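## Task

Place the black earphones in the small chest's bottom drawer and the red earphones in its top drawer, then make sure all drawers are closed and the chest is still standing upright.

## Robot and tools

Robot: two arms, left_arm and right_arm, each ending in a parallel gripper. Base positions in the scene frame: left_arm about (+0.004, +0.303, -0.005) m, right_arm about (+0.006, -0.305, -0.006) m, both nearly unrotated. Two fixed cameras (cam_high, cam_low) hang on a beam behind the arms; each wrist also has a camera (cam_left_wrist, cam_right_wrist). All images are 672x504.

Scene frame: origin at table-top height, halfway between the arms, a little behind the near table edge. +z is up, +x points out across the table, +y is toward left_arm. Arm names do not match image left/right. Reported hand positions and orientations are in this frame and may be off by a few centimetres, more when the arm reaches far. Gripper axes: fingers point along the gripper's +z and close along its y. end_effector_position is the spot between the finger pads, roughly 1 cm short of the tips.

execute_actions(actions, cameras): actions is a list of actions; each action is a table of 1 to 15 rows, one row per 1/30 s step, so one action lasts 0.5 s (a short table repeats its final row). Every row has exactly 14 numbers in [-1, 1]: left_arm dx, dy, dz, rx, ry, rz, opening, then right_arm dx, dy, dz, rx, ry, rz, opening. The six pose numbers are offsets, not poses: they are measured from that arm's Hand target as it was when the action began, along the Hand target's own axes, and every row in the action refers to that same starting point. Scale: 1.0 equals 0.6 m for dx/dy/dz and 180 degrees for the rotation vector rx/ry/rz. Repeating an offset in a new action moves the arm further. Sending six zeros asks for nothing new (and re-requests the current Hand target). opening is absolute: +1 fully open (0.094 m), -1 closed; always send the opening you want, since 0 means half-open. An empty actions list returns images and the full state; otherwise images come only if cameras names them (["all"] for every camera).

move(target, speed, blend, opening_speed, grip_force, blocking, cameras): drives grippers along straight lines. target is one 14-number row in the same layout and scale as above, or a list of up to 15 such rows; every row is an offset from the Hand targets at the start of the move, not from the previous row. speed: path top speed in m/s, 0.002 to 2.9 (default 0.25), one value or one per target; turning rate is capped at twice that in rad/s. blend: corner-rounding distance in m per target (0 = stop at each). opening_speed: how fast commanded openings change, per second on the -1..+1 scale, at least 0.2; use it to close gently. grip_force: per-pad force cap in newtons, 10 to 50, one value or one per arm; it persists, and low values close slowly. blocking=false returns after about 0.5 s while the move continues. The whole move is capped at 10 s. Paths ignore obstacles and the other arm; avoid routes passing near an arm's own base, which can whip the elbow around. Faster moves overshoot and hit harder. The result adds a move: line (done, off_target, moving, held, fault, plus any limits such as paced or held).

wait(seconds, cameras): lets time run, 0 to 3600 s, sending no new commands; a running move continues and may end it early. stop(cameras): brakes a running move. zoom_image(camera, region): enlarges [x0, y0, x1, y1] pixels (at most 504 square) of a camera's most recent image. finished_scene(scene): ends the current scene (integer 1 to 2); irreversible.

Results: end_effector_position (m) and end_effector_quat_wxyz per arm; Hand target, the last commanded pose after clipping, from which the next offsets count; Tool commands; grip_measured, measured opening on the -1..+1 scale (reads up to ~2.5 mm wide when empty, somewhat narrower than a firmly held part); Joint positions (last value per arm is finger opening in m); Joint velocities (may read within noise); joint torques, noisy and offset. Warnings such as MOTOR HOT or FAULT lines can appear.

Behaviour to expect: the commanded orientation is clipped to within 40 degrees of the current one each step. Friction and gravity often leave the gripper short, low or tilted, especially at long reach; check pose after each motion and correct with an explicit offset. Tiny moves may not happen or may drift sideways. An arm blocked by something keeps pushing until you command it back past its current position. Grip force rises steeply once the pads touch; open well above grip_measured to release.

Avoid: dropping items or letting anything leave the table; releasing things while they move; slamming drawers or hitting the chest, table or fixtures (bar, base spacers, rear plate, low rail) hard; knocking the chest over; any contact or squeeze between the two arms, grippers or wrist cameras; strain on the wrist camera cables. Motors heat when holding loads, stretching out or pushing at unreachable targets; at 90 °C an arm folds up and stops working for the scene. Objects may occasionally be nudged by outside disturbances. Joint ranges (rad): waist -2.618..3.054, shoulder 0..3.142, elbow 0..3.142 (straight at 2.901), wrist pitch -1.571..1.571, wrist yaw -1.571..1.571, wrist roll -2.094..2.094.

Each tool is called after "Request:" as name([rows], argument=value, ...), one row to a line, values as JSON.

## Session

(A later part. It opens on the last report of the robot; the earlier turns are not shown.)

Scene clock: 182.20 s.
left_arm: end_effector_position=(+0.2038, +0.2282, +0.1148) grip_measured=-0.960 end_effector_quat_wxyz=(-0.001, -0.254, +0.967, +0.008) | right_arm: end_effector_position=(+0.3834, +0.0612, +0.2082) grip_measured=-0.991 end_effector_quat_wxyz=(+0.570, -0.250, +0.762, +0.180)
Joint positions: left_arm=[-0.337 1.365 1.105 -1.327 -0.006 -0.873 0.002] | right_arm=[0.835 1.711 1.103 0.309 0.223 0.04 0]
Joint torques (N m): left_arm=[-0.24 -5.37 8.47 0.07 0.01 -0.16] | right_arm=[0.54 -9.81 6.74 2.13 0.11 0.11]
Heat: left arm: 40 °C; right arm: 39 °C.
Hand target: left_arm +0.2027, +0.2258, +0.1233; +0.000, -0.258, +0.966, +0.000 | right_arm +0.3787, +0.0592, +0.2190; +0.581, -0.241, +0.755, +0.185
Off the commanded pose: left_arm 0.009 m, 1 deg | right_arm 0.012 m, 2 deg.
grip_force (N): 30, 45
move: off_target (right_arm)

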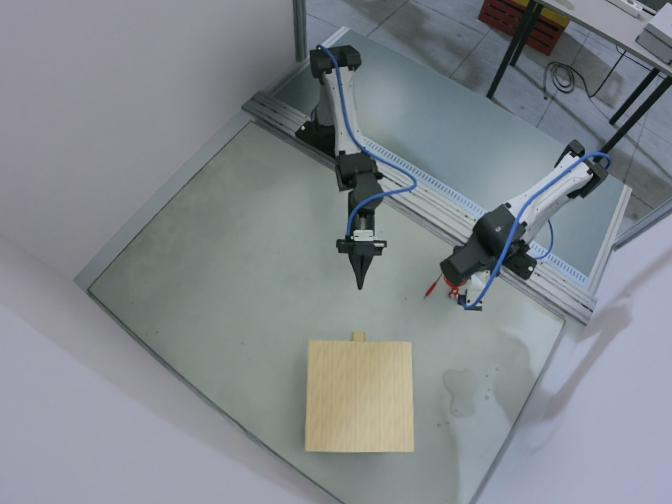

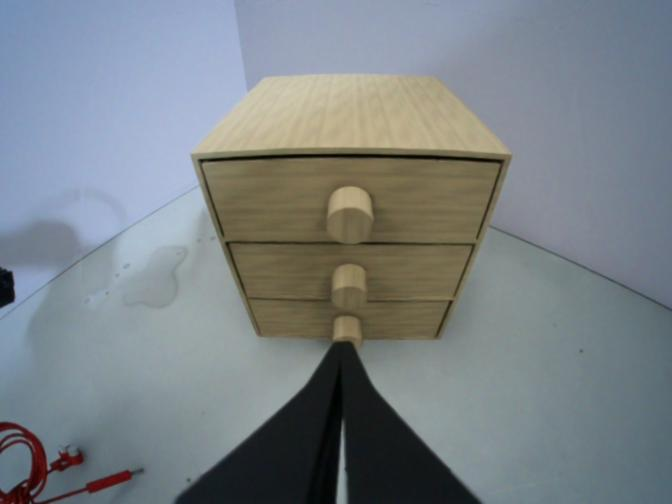

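Request:
move(target=[0,0,0,0,0,0,-1,-0.027,-0.005,0.1775,0,0,0,1], speed=0.15, cameras=["cam_low","cam_right_wrist"])

Scene clock: 186.00 s.
left_arm: end_effector_position=(+0.2038, +0.2282, +0.1148) grip_measured=-0.960 end_effector_quat_wxyz=(-0.001, -0.254, +0.967, +0.008) | right_arm: end_effector_position=(+0.4635, +0.1128, +0.2027) grip_measured=+0.998 end_effector_quat_wxyz=(+0.579, -0.236, +0.760, +0.180)
Joint positions: left_arm=[-0.337 1.365 1.105 -1.327 -0.006 -0.873 0.002] | right_arm=[0.785 2.054 1.517 0.263 0.196 0.037 0.094]
Joint torques (N m): left_arm=[-0.24 -5.37 8.47 0.07 0.01 -0.16] | right_arm=[-0.69 -8.96 11.4 1.93 -0.25 -0.07]
Heat: left arm: 40 °C; right arm: 39 °C.
Hand target: left_arm +0.2027, +0.2258, +0.1233; +0.000, -0.258, +0.966, +0.000 | right_arm +0.4676, +0.1189, +0.2071; +0.580, -0.241, +0.755, +0.185
Off the commanded pose: left_arm 0.009 m, 1 deg | right_arm 0.009 m, 1 deg.
grip_force (N): 30, 45
move: done

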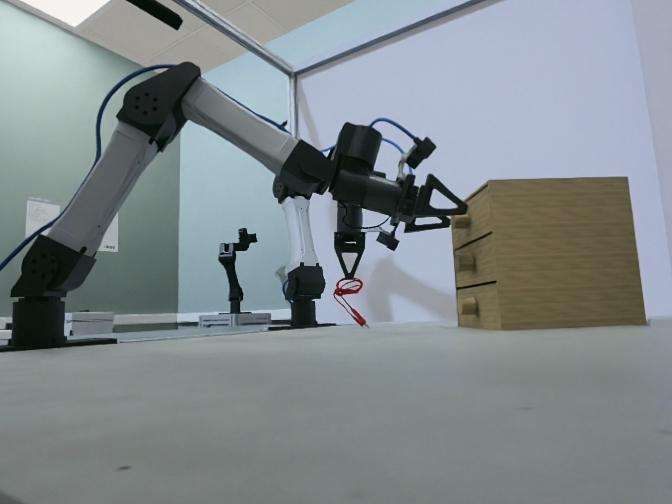

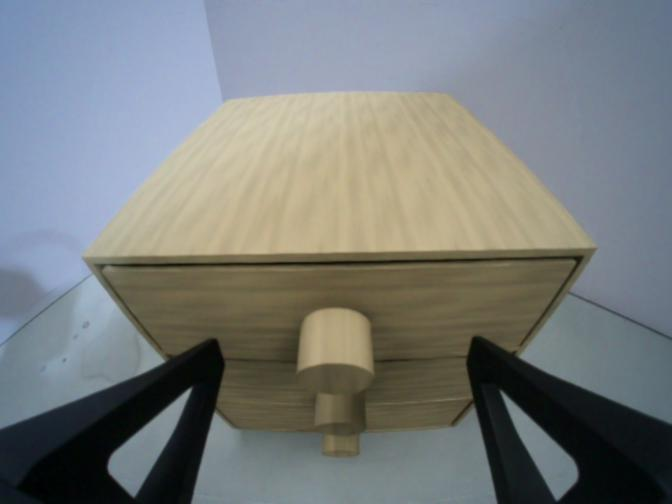

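Request:
move([
  [0,0,0,0,0,0,-1,0.0142,0.005,0.0278,0,0,0,1],
  [0,0,0,0,0,0,-1,0.0142,0.005,0.0278,0,0,0,-1],
  [0,0,0,0,0,0,-1,0.0639,0.005,-0.1574,0,0,0,-1],
], speed=0.1, opening_speed=1.5, cameras=["cam_high","cam_right_wrist"])

Scene clock: 194.53 s.
left_arm: end_effector_position=(+0.2038, +0.2282, +0.1148) grip_measured=-0.960 end_effector_quat_wxyz=(-0.001, -0.254, +0.967, +0.008) | right_arm: end_effector_position=(+0.3900, +0.0629, +0.1826) grip_measured=-0.420 end_effector_quat_wxyz=(+0.570, -0.244, +0.764, +0.179)
Joint positions: left_arm=[-0.337 1.365 1.105 -1.327 -0.006 -0.873 0.002] | right_arm=[0.827 1.772 1.065 0.41 0.225 0.045 0.027]
Joint torques (N m): left_arm=[-0.23 -5.37 8.46 0.07 0.01 -0.16] | right_arm=[0.68 -10.26 6.61 2.16 0.09 0.02]
Heat: left arm: 40 °C; right arm: 39 °C.
Hand target: left_arm +0.2027, +0.2258, +0.1233; +0.000, -0.258, +0.966, +0.000 | right_arm +0.3835, +0.0627, +0.1944; +0.580, -0.241, +0.755, +0.185
Off the commanded pose: left_arm 0.009 m, 1 deg | right_arm 0.013 m, 2 deg.
grip_force (N): 30, 45
move: off_target (right_arm); target 2's new opening was sent with right_arm's hand 0.012 m and 2 deg from that target

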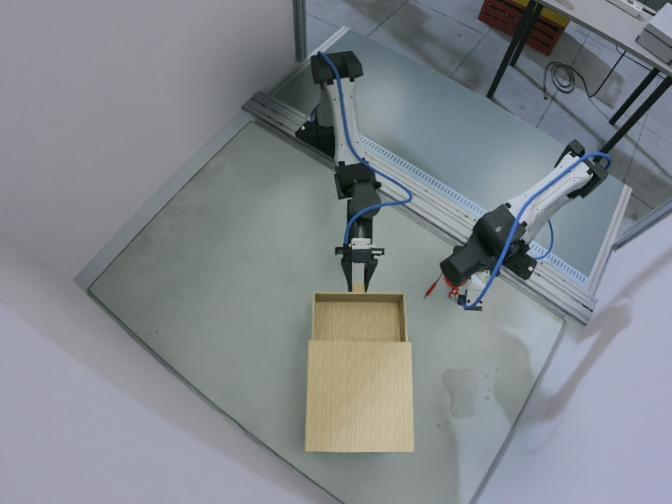

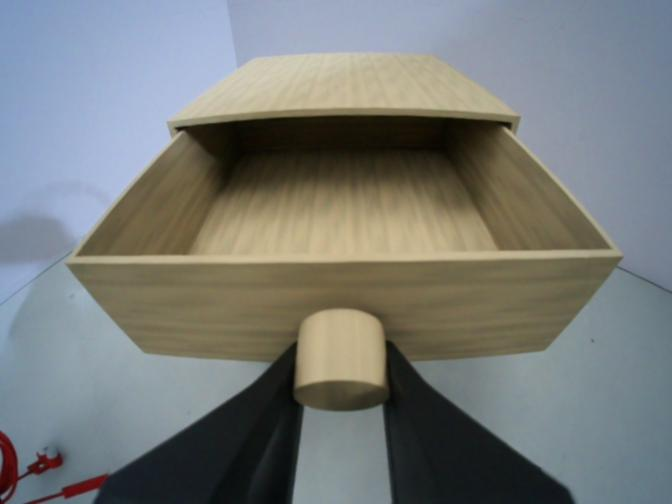

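Request:
move([
  [0,0,-0.02,0,0,0,-1,0,0,0,0,0,0,0.3],
  [-0.0545,-0.062,-0.295,0.0735,-0.1417,0.2445,-1,0.067,0,-0.2495,0,0,0,0.3],
  [-0.2702,-0.3085,-0.3095,0.0735,-0.1417,0.2445,-1,0.067,0,-0.2495,0,0,0,-1],
], speed=[0.2,0.2,0.18], cameras=["all"])

Scene clock: 213.33 s.
left_arm: end_effector_position=(+0.4398, +0.1442, +0.3204) grip_measured=-0.960 end_effector_quat_wxyz=(+0.299, +0.119, +0.945, -0.061) | right_arm: end_effector_position=(+0.2602, -0.0234, +0.1980) grip_measured=-0.991 end_effector_quat_wxyz=(+0.583, -0.244, +0.752, +0.188)
Joint positions: left_arm=[-0.327 2.076 2.637 -1.52 -0.009 -0.097 0.002] | right_arm=[1.001 1.148 0.551 0.324 0.382 0.086 0]
Joint torques (N m): left_arm=[0.7 -7.66 7.49 0.85 0.13 0.09] | right_arm=[0.18 -4.34 6.97 1.9 0.13 0.07]
Heat: left arm: 40 °C; right arm: 38 °C.
Hand target: left_arm +0.4354, +0.1463, +0.3091; +0.237, +0.127, +0.962, -0.052 | right_arm +0.2571, -0.0270, +0.1942; +0.580, -0.241, +0.755, +0.186
Off the commanded pose: left_arm 0.012 m, 7 deg | right_arm 0.006 m, 1 deg.
joint sent to its limit (left arm) — joint 4 (wrist pitch), lower limit. The joint targets are off in orientation, not in position.
grip_force (N): 30, 45
move: off_target (left_arm)

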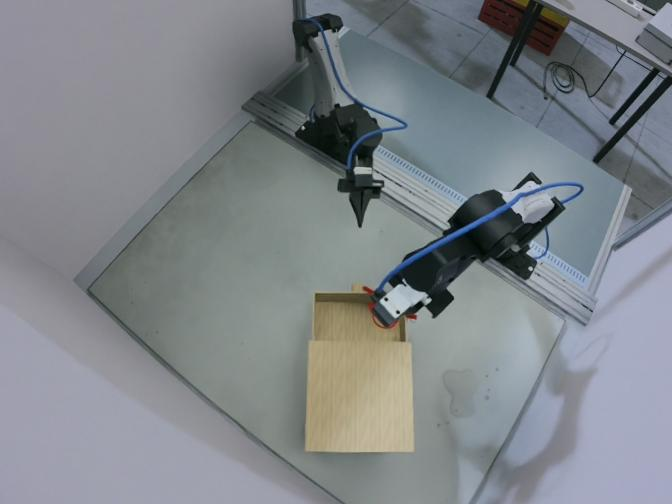

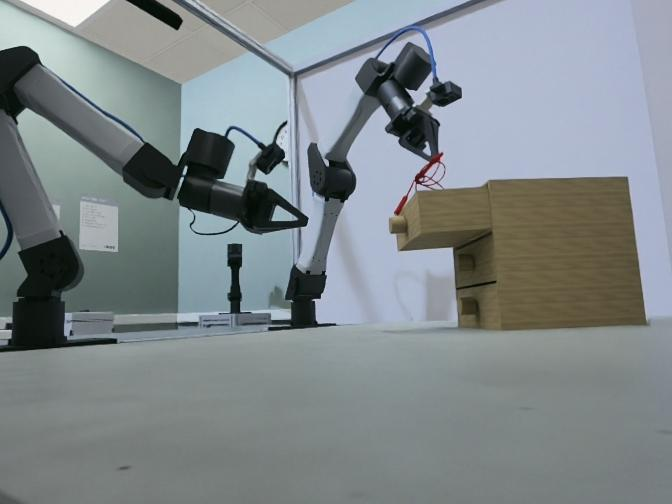

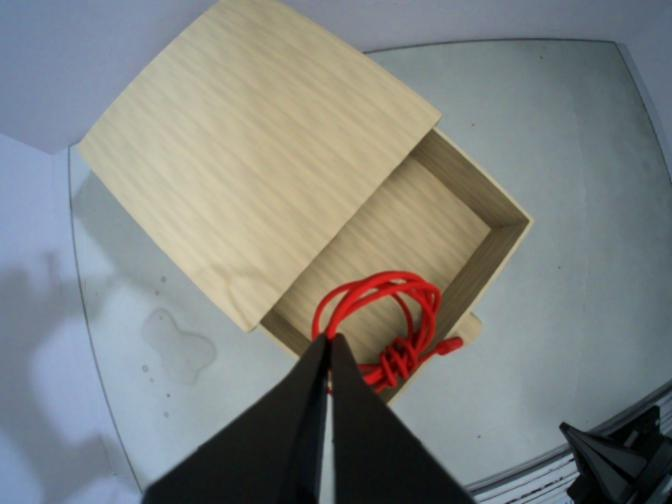

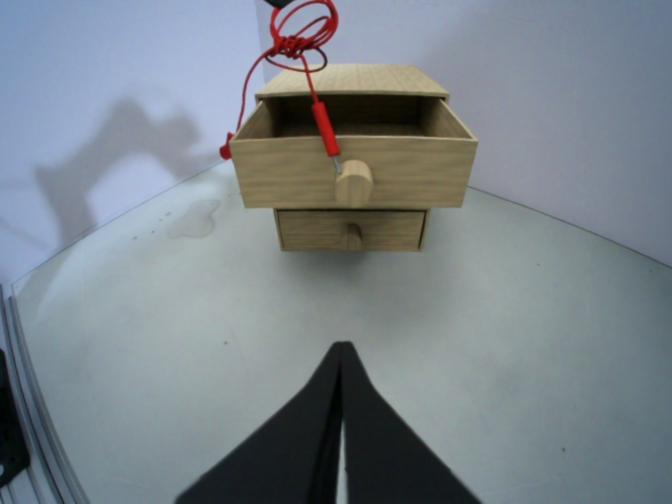

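Request:
move([
  [-0.039,-0.003,-0.0736,0,0,0,-1,0,0,0,0,0,0,-1],
  [-0.064,-0.0385,-0.059,0,0,-0.222,-1,0,0,0,0,0,0,-1],
  [-0.021,-0.035,0.022,0,0,-0.222,-1,0,0,0,0,0,0,-1],
], speed=0.15, blend=[0.01,0.01,0], cameras=["cam_high","cam_low","cam_left_wrist","cam_right_wrist"])

Scene clock: 266.40 s.
left_arm: end_effector_position=(+0.4520, +0.1189, +0.3242) grip_measured=-0.960 end_effector_quat_wxyz=(+0.275, -0.198, +0.924, -0.179) | right_arm: end_effector_position=(+0.2602, -0.0234, +0.1980) grip_measured=-0.991 end_effector_quat_wxyz=(+0.583, -0.244, +0.752, +0.188)
Joint positions: left_arm=[-0.367 2.164 2.776 -1.52 -0.009 -0.809 0.002] | right_arm=[1.001 1.148 0.551 0.324 0.382 0.086 0]
Joint torques (N m): left_arm=[-0.27 -8.66 4.67 0.89 -0.21 -0.11] | right_arm=[0.34 -4.45 6.8 1.91 0.18 0.11]
Heat: left arm: 39 °C; right arm: 37 °C.
Hand target: left_arm +0.4464, +0.1213, +0.3042; +0.205, -0.210, +0.947, -0.130 | right_arm +0.2571, -0.0270, +0.1942; +0.580, -0.241, +0.755, +0.186
Off the commanded pose: left_arm 0.021 m, 10 deg | right_arm 0.006 m, 1 deg.
elbow stopped short (left arm): the move would have taken joint 3 (elbow) straighter than the controller allows.
joint sent to its limit (left arm) — joint 4 (wrist pitch), lower limit. The joint targets are off in orientation, not in position.
grip_force (N): 30, 45
move: off_target (left_arm)

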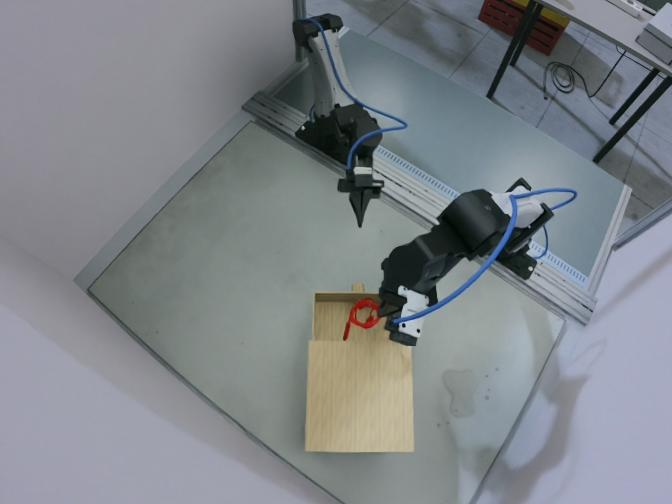

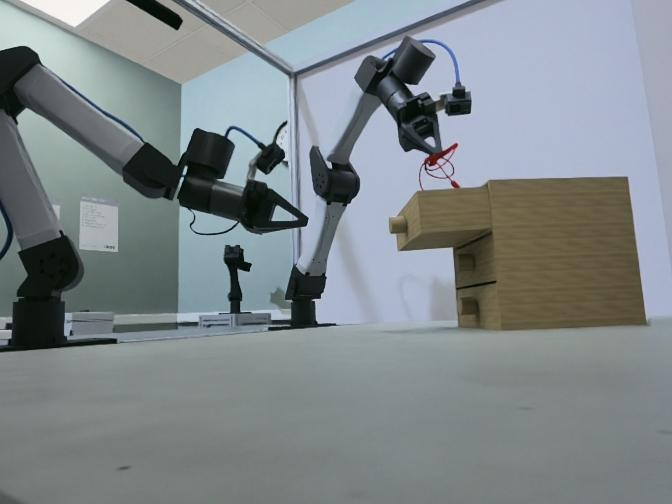

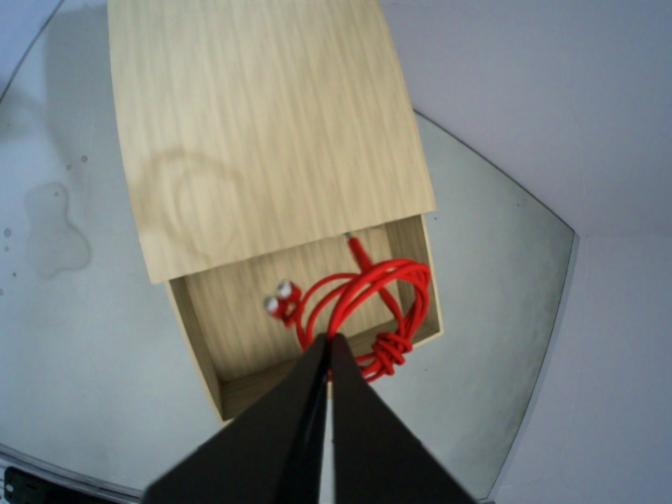

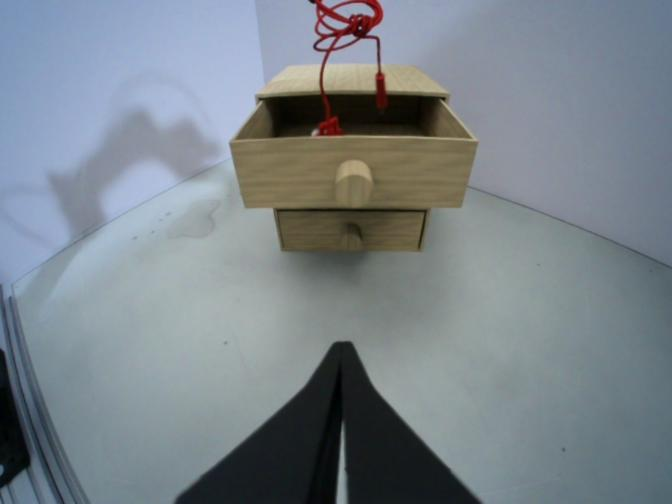

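Request:
move(target=[0.067,0.0275,0.142,0,0,0,-1,0,0,0,0,0,0,-1], speed=0.12, cameras=["cam_low","cam_left_wrist","cam_right_wrist"])

Scene clock: 275.53 s.
left_arm: end_effector_position=(+0.4480, +0.1017, +0.1974) grip_measured=-0.960 end_effector_quat_wxyz=(+0.189, -0.204, +0.952, -0.127) | right_arm: end_effector_position=(+0.2602, -0.0235, +0.1979) grip_measured=-0.991 end_effector_quat_wxyz=(+0.583, -0.244, +0.752, +0.188)
Joint positions: left_arm=[-0.407 2.038 2.094 -1.174 -0.015 -0.849 0.002] | right_arm=[1.001 1.148 0.551 0.324 0.382 0.086 0]
Joint torques (N m): left_arm=[-0.47 -13.98 6.04 1.08 -0.35 -0.16] | right_arm=[0.2 -4.36 6.82 1.93 0.11 0.07]
Heat: left arm: 37 °C; right arm: 37 °C.
Hand target: left_arm +0.4451, +0.1040, +0.2102; +0.205, -0.210, +0.947, -0.130 | right_arm +0.2571, -0.0271, +0.1941; +0.580, -0.241, +0.755, +0.185
Off the commanded pose: left_arm 0.013 m, 2 deg | right_arm 0.006 m, 1 deg.
grip_force (N): 30, 45
move: off_target (left_arm)

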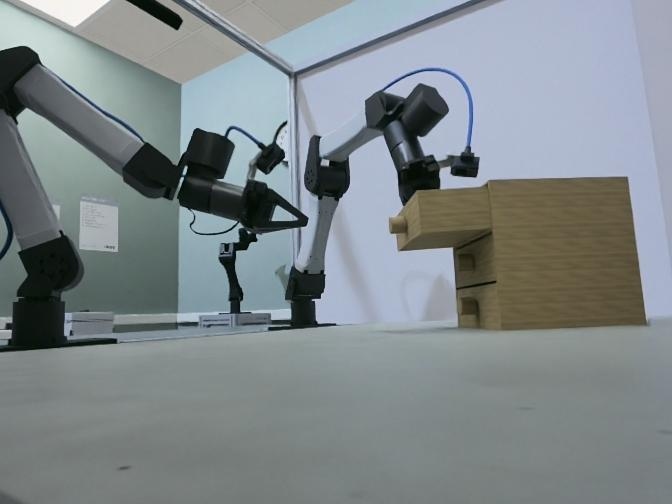

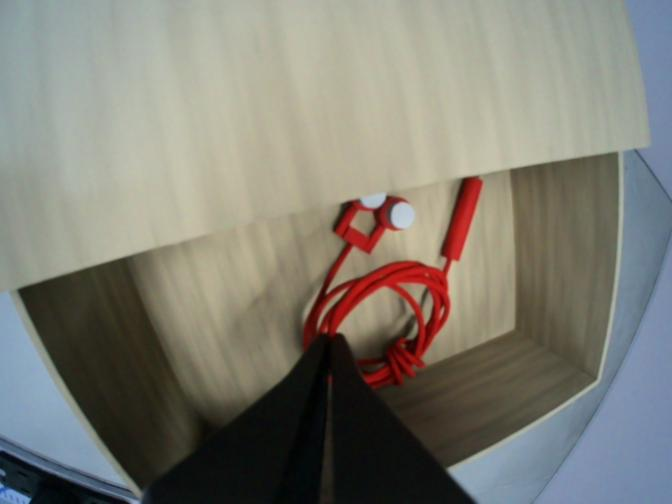

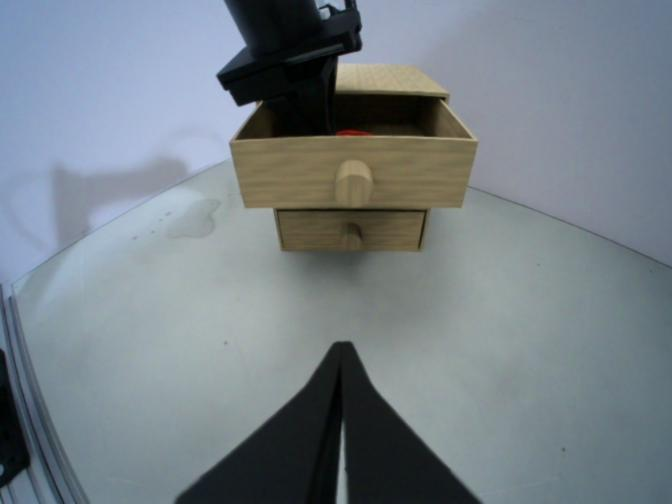

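Request:
move([
  [0,0,0,0,0,0,-0.55,0,0,0,0,0,0,-1],
  [-0.047,-0.047,-0.125,0,0,0,-0.55,0,0,0,0,0,0,-1],
], speed=0.1, opening_speed=1.0, cameras=["cam_left_wrist","cam_right_wrist"])

Scene clock: 279.80 s.
left_arm: end_effector_position=(+0.4492, +0.1008, +0.3072) grip_measured=-0.553 end_effector_quat_wxyz=(+0.254, -0.200, +0.930, -0.175) | right_arm: end_effector_position=(+0.2602, -0.0235, +0.1979) grip_measured=-0.991 end_effector_quat_wxyz=(+0.583, -0.244, +0.752, +0.188)
Joint positions: left_arm=[-0.407 2.187 2.756 -1.52 -0.017 -0.849 0.021] | right_arm=[1.001 1.148 0.551 0.324 0.382 0.086 0]
Joint torques (N m): left_arm=[-0.4 -8.46 7.38 0.84 -0.34 -0.11] | right_arm=[0.25 -4.3 6.8 1.89 0.13 0.09]
Heat: left arm: 37 °C; right arm: 37 °C.
Hand target: left_arm +0.4450, +0.1040, +0.2952; +0.205, -0.210, +0.947, -0.130 | right_arm +0.2571, -0.0271, +0.1941; +0.580, -0.241, +0.755, +0.185
Off the commanded pose: left_arm 0.013 m, 8 deg | right_arm 0.006 m, 1 deg.
joint sent to its limit (left arm) — joint 4 (wrist pitch), lower limit. The joint targets are off in orientation, not in position.
grip_force (N): 30, 45
move: off_target (left_arm)

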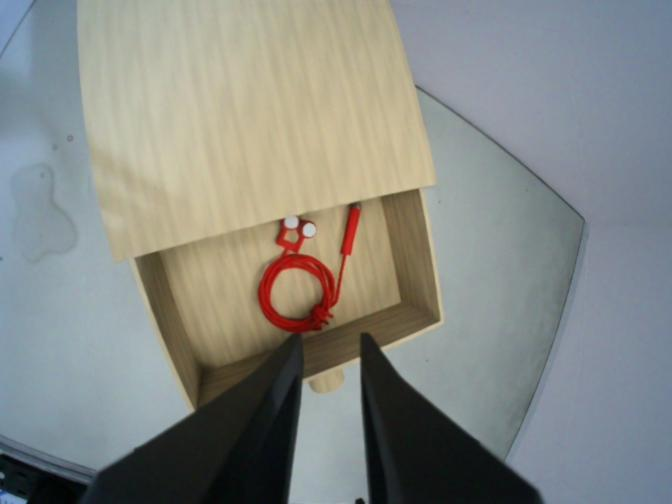

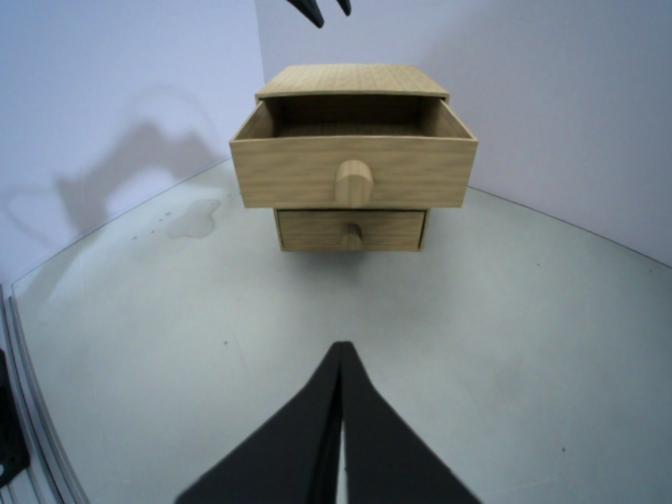

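Request:
move([
  [0.208,0.328,-0.2025,0,0,0,-0.55,0,0,0,0,0,0,-1],
  [0.208,0.328,-0.2025,0,0,0,-0.55,-0.039,-0.01,0.145,0,0,0,-1],
  [0.208,0.328,-0.2025,0,0,0,-0.55,-0.109,-0.01,0.407,0,0,0,-1],
], speed=[0.25,0.2,0.12], blend=[0,0.02,0], cameras=["cam_high","cam_right_wrist"])

Request:
zoom_image(camera="cam_right_wrist", region=[80, 120, 584, 440])

Scene clock: 288.27 s.
left_arm: end_effector_position=(+0.2280, +0.2390, +0.3006) grip_measured=-0.553 end_effector_quat_wxyz=(+0.220, -0.214, +0.943, -0.132) | right_arm: end_effector_position=(+0.4592, +0.1050, +0.1897) grip_measured=-0.991 end_effector_quat_wxyz=(+0.574, -0.237, +0.764, +0.176)
Joint positions: left_arm=[-0.217 1.185 1.645 -1.519 0.044 -0.697 0.021] | right_arm=[0.78 2.038 1.453 0.296 0.194 0.036 0]
Joint torques (N m): left_arm=[0.69 -2.65 4.98 0.93 0.1 0.11] | right_arm=[-0.58 -7.92 12.26 2.12 -0.22 -0.08]
Heat: left arm: 37 °C; right arm: 37 °C.
Hand target: left_arm +0.2202, +0.2400, +0.2954; +0.205, -0.210, +0.947, -0.130 | right_arm +0.4667, +0.1145, +0.1945; +0.581, -0.241, +0.755, +0.185
Off the commanded pose: left_arm 0.009 m, 2 deg | right_arm 0.013 m, 2 deg.
grip_force (N): 30, 45
move: off_target (right_arm)

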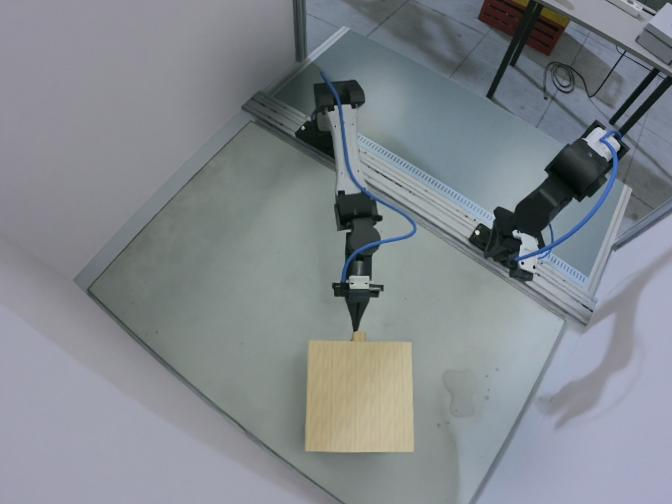

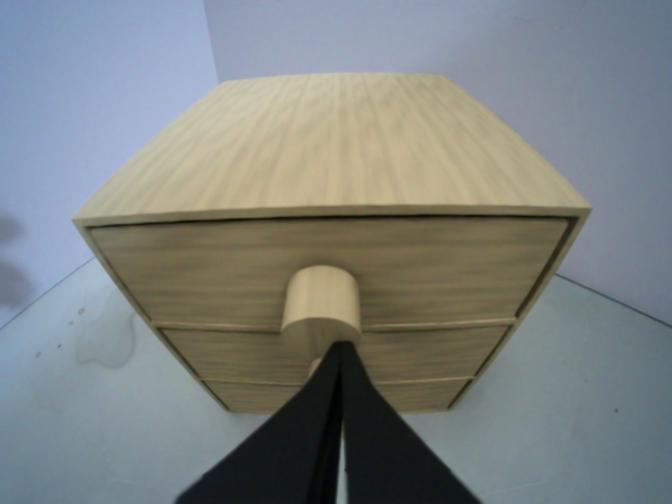

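Scaled by 1.000.

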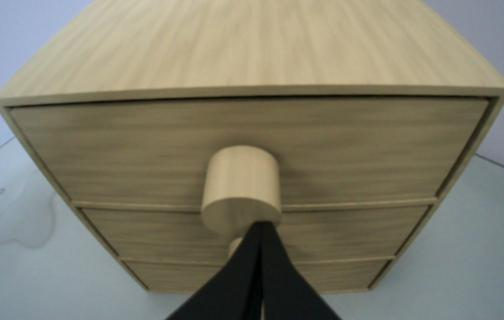

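Request:
move(target=[0,0,0,0,0,0,-0.55,0.026,0,-0.1,0,0,0,-1], speed=0.15, cameras=["cam_low","cam_right_wrist"])

Scene clock: 290.67 s.
left_arm: end_effector_position=(+0.2280, +0.2390, +0.3006) grip_measured=-0.553 end_effector_quat_wxyz=(+0.220, -0.214, +0.943, -0.132) | right_arm: end_effector_position=(+0.4218, +0.0787, +0.1818) grip_measured=-0.991 end_effector_quat_wxyz=(+0.569, -0.244, +0.764, +0.179)
Joint positions: left_arm=[-0.217 1.185 1.645 -1.519 0.044 -0.697 0.021] | right_arm=[0.794 1.889 1.215 0.376 0.194 0.036 0]
Joint torques (N m): left_arm=[0.69 -2.66 4.98 0.93 0.1 0.11] | right_arm=[0.38 -11.29 6.63 2.19 0.02 0.03]
Heat: left arm: 37 °C; right arm: 37 °C.
Hand target: left_arm +0.2202, +0.2400, +0.2954; +0.205, -0.210, +0.947, -0.130 | right_arm +0.4161, +0.0787, +0.1950; +0.581, -0.241, +0.755, +0.186
Off the commanded pose: left_arm 0.009 m, 2 deg | right_arm 0.014 m, 2 deg.
grip_force (N): 30, 45
move: off_target (right_arm)

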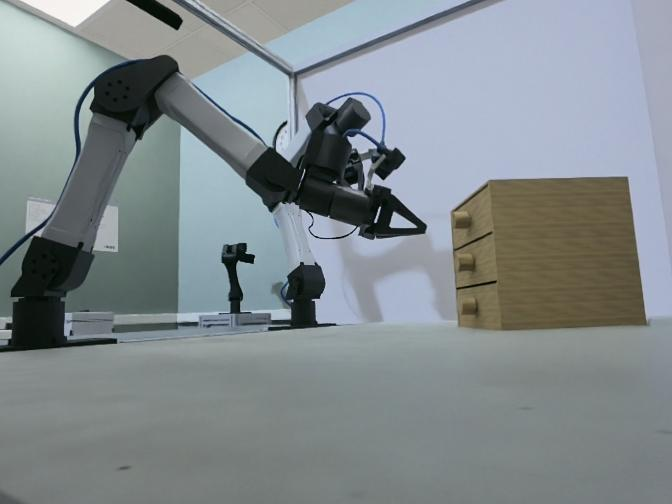

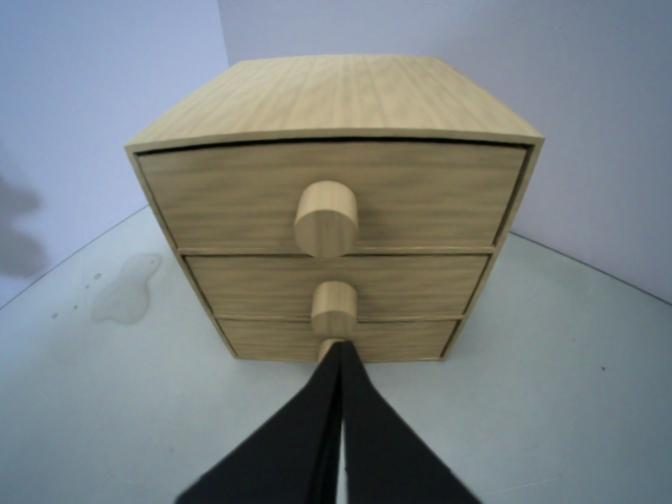

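All drawers are shut.

Request:
finished_scene(scene=2)

The scene is finished: the task was done.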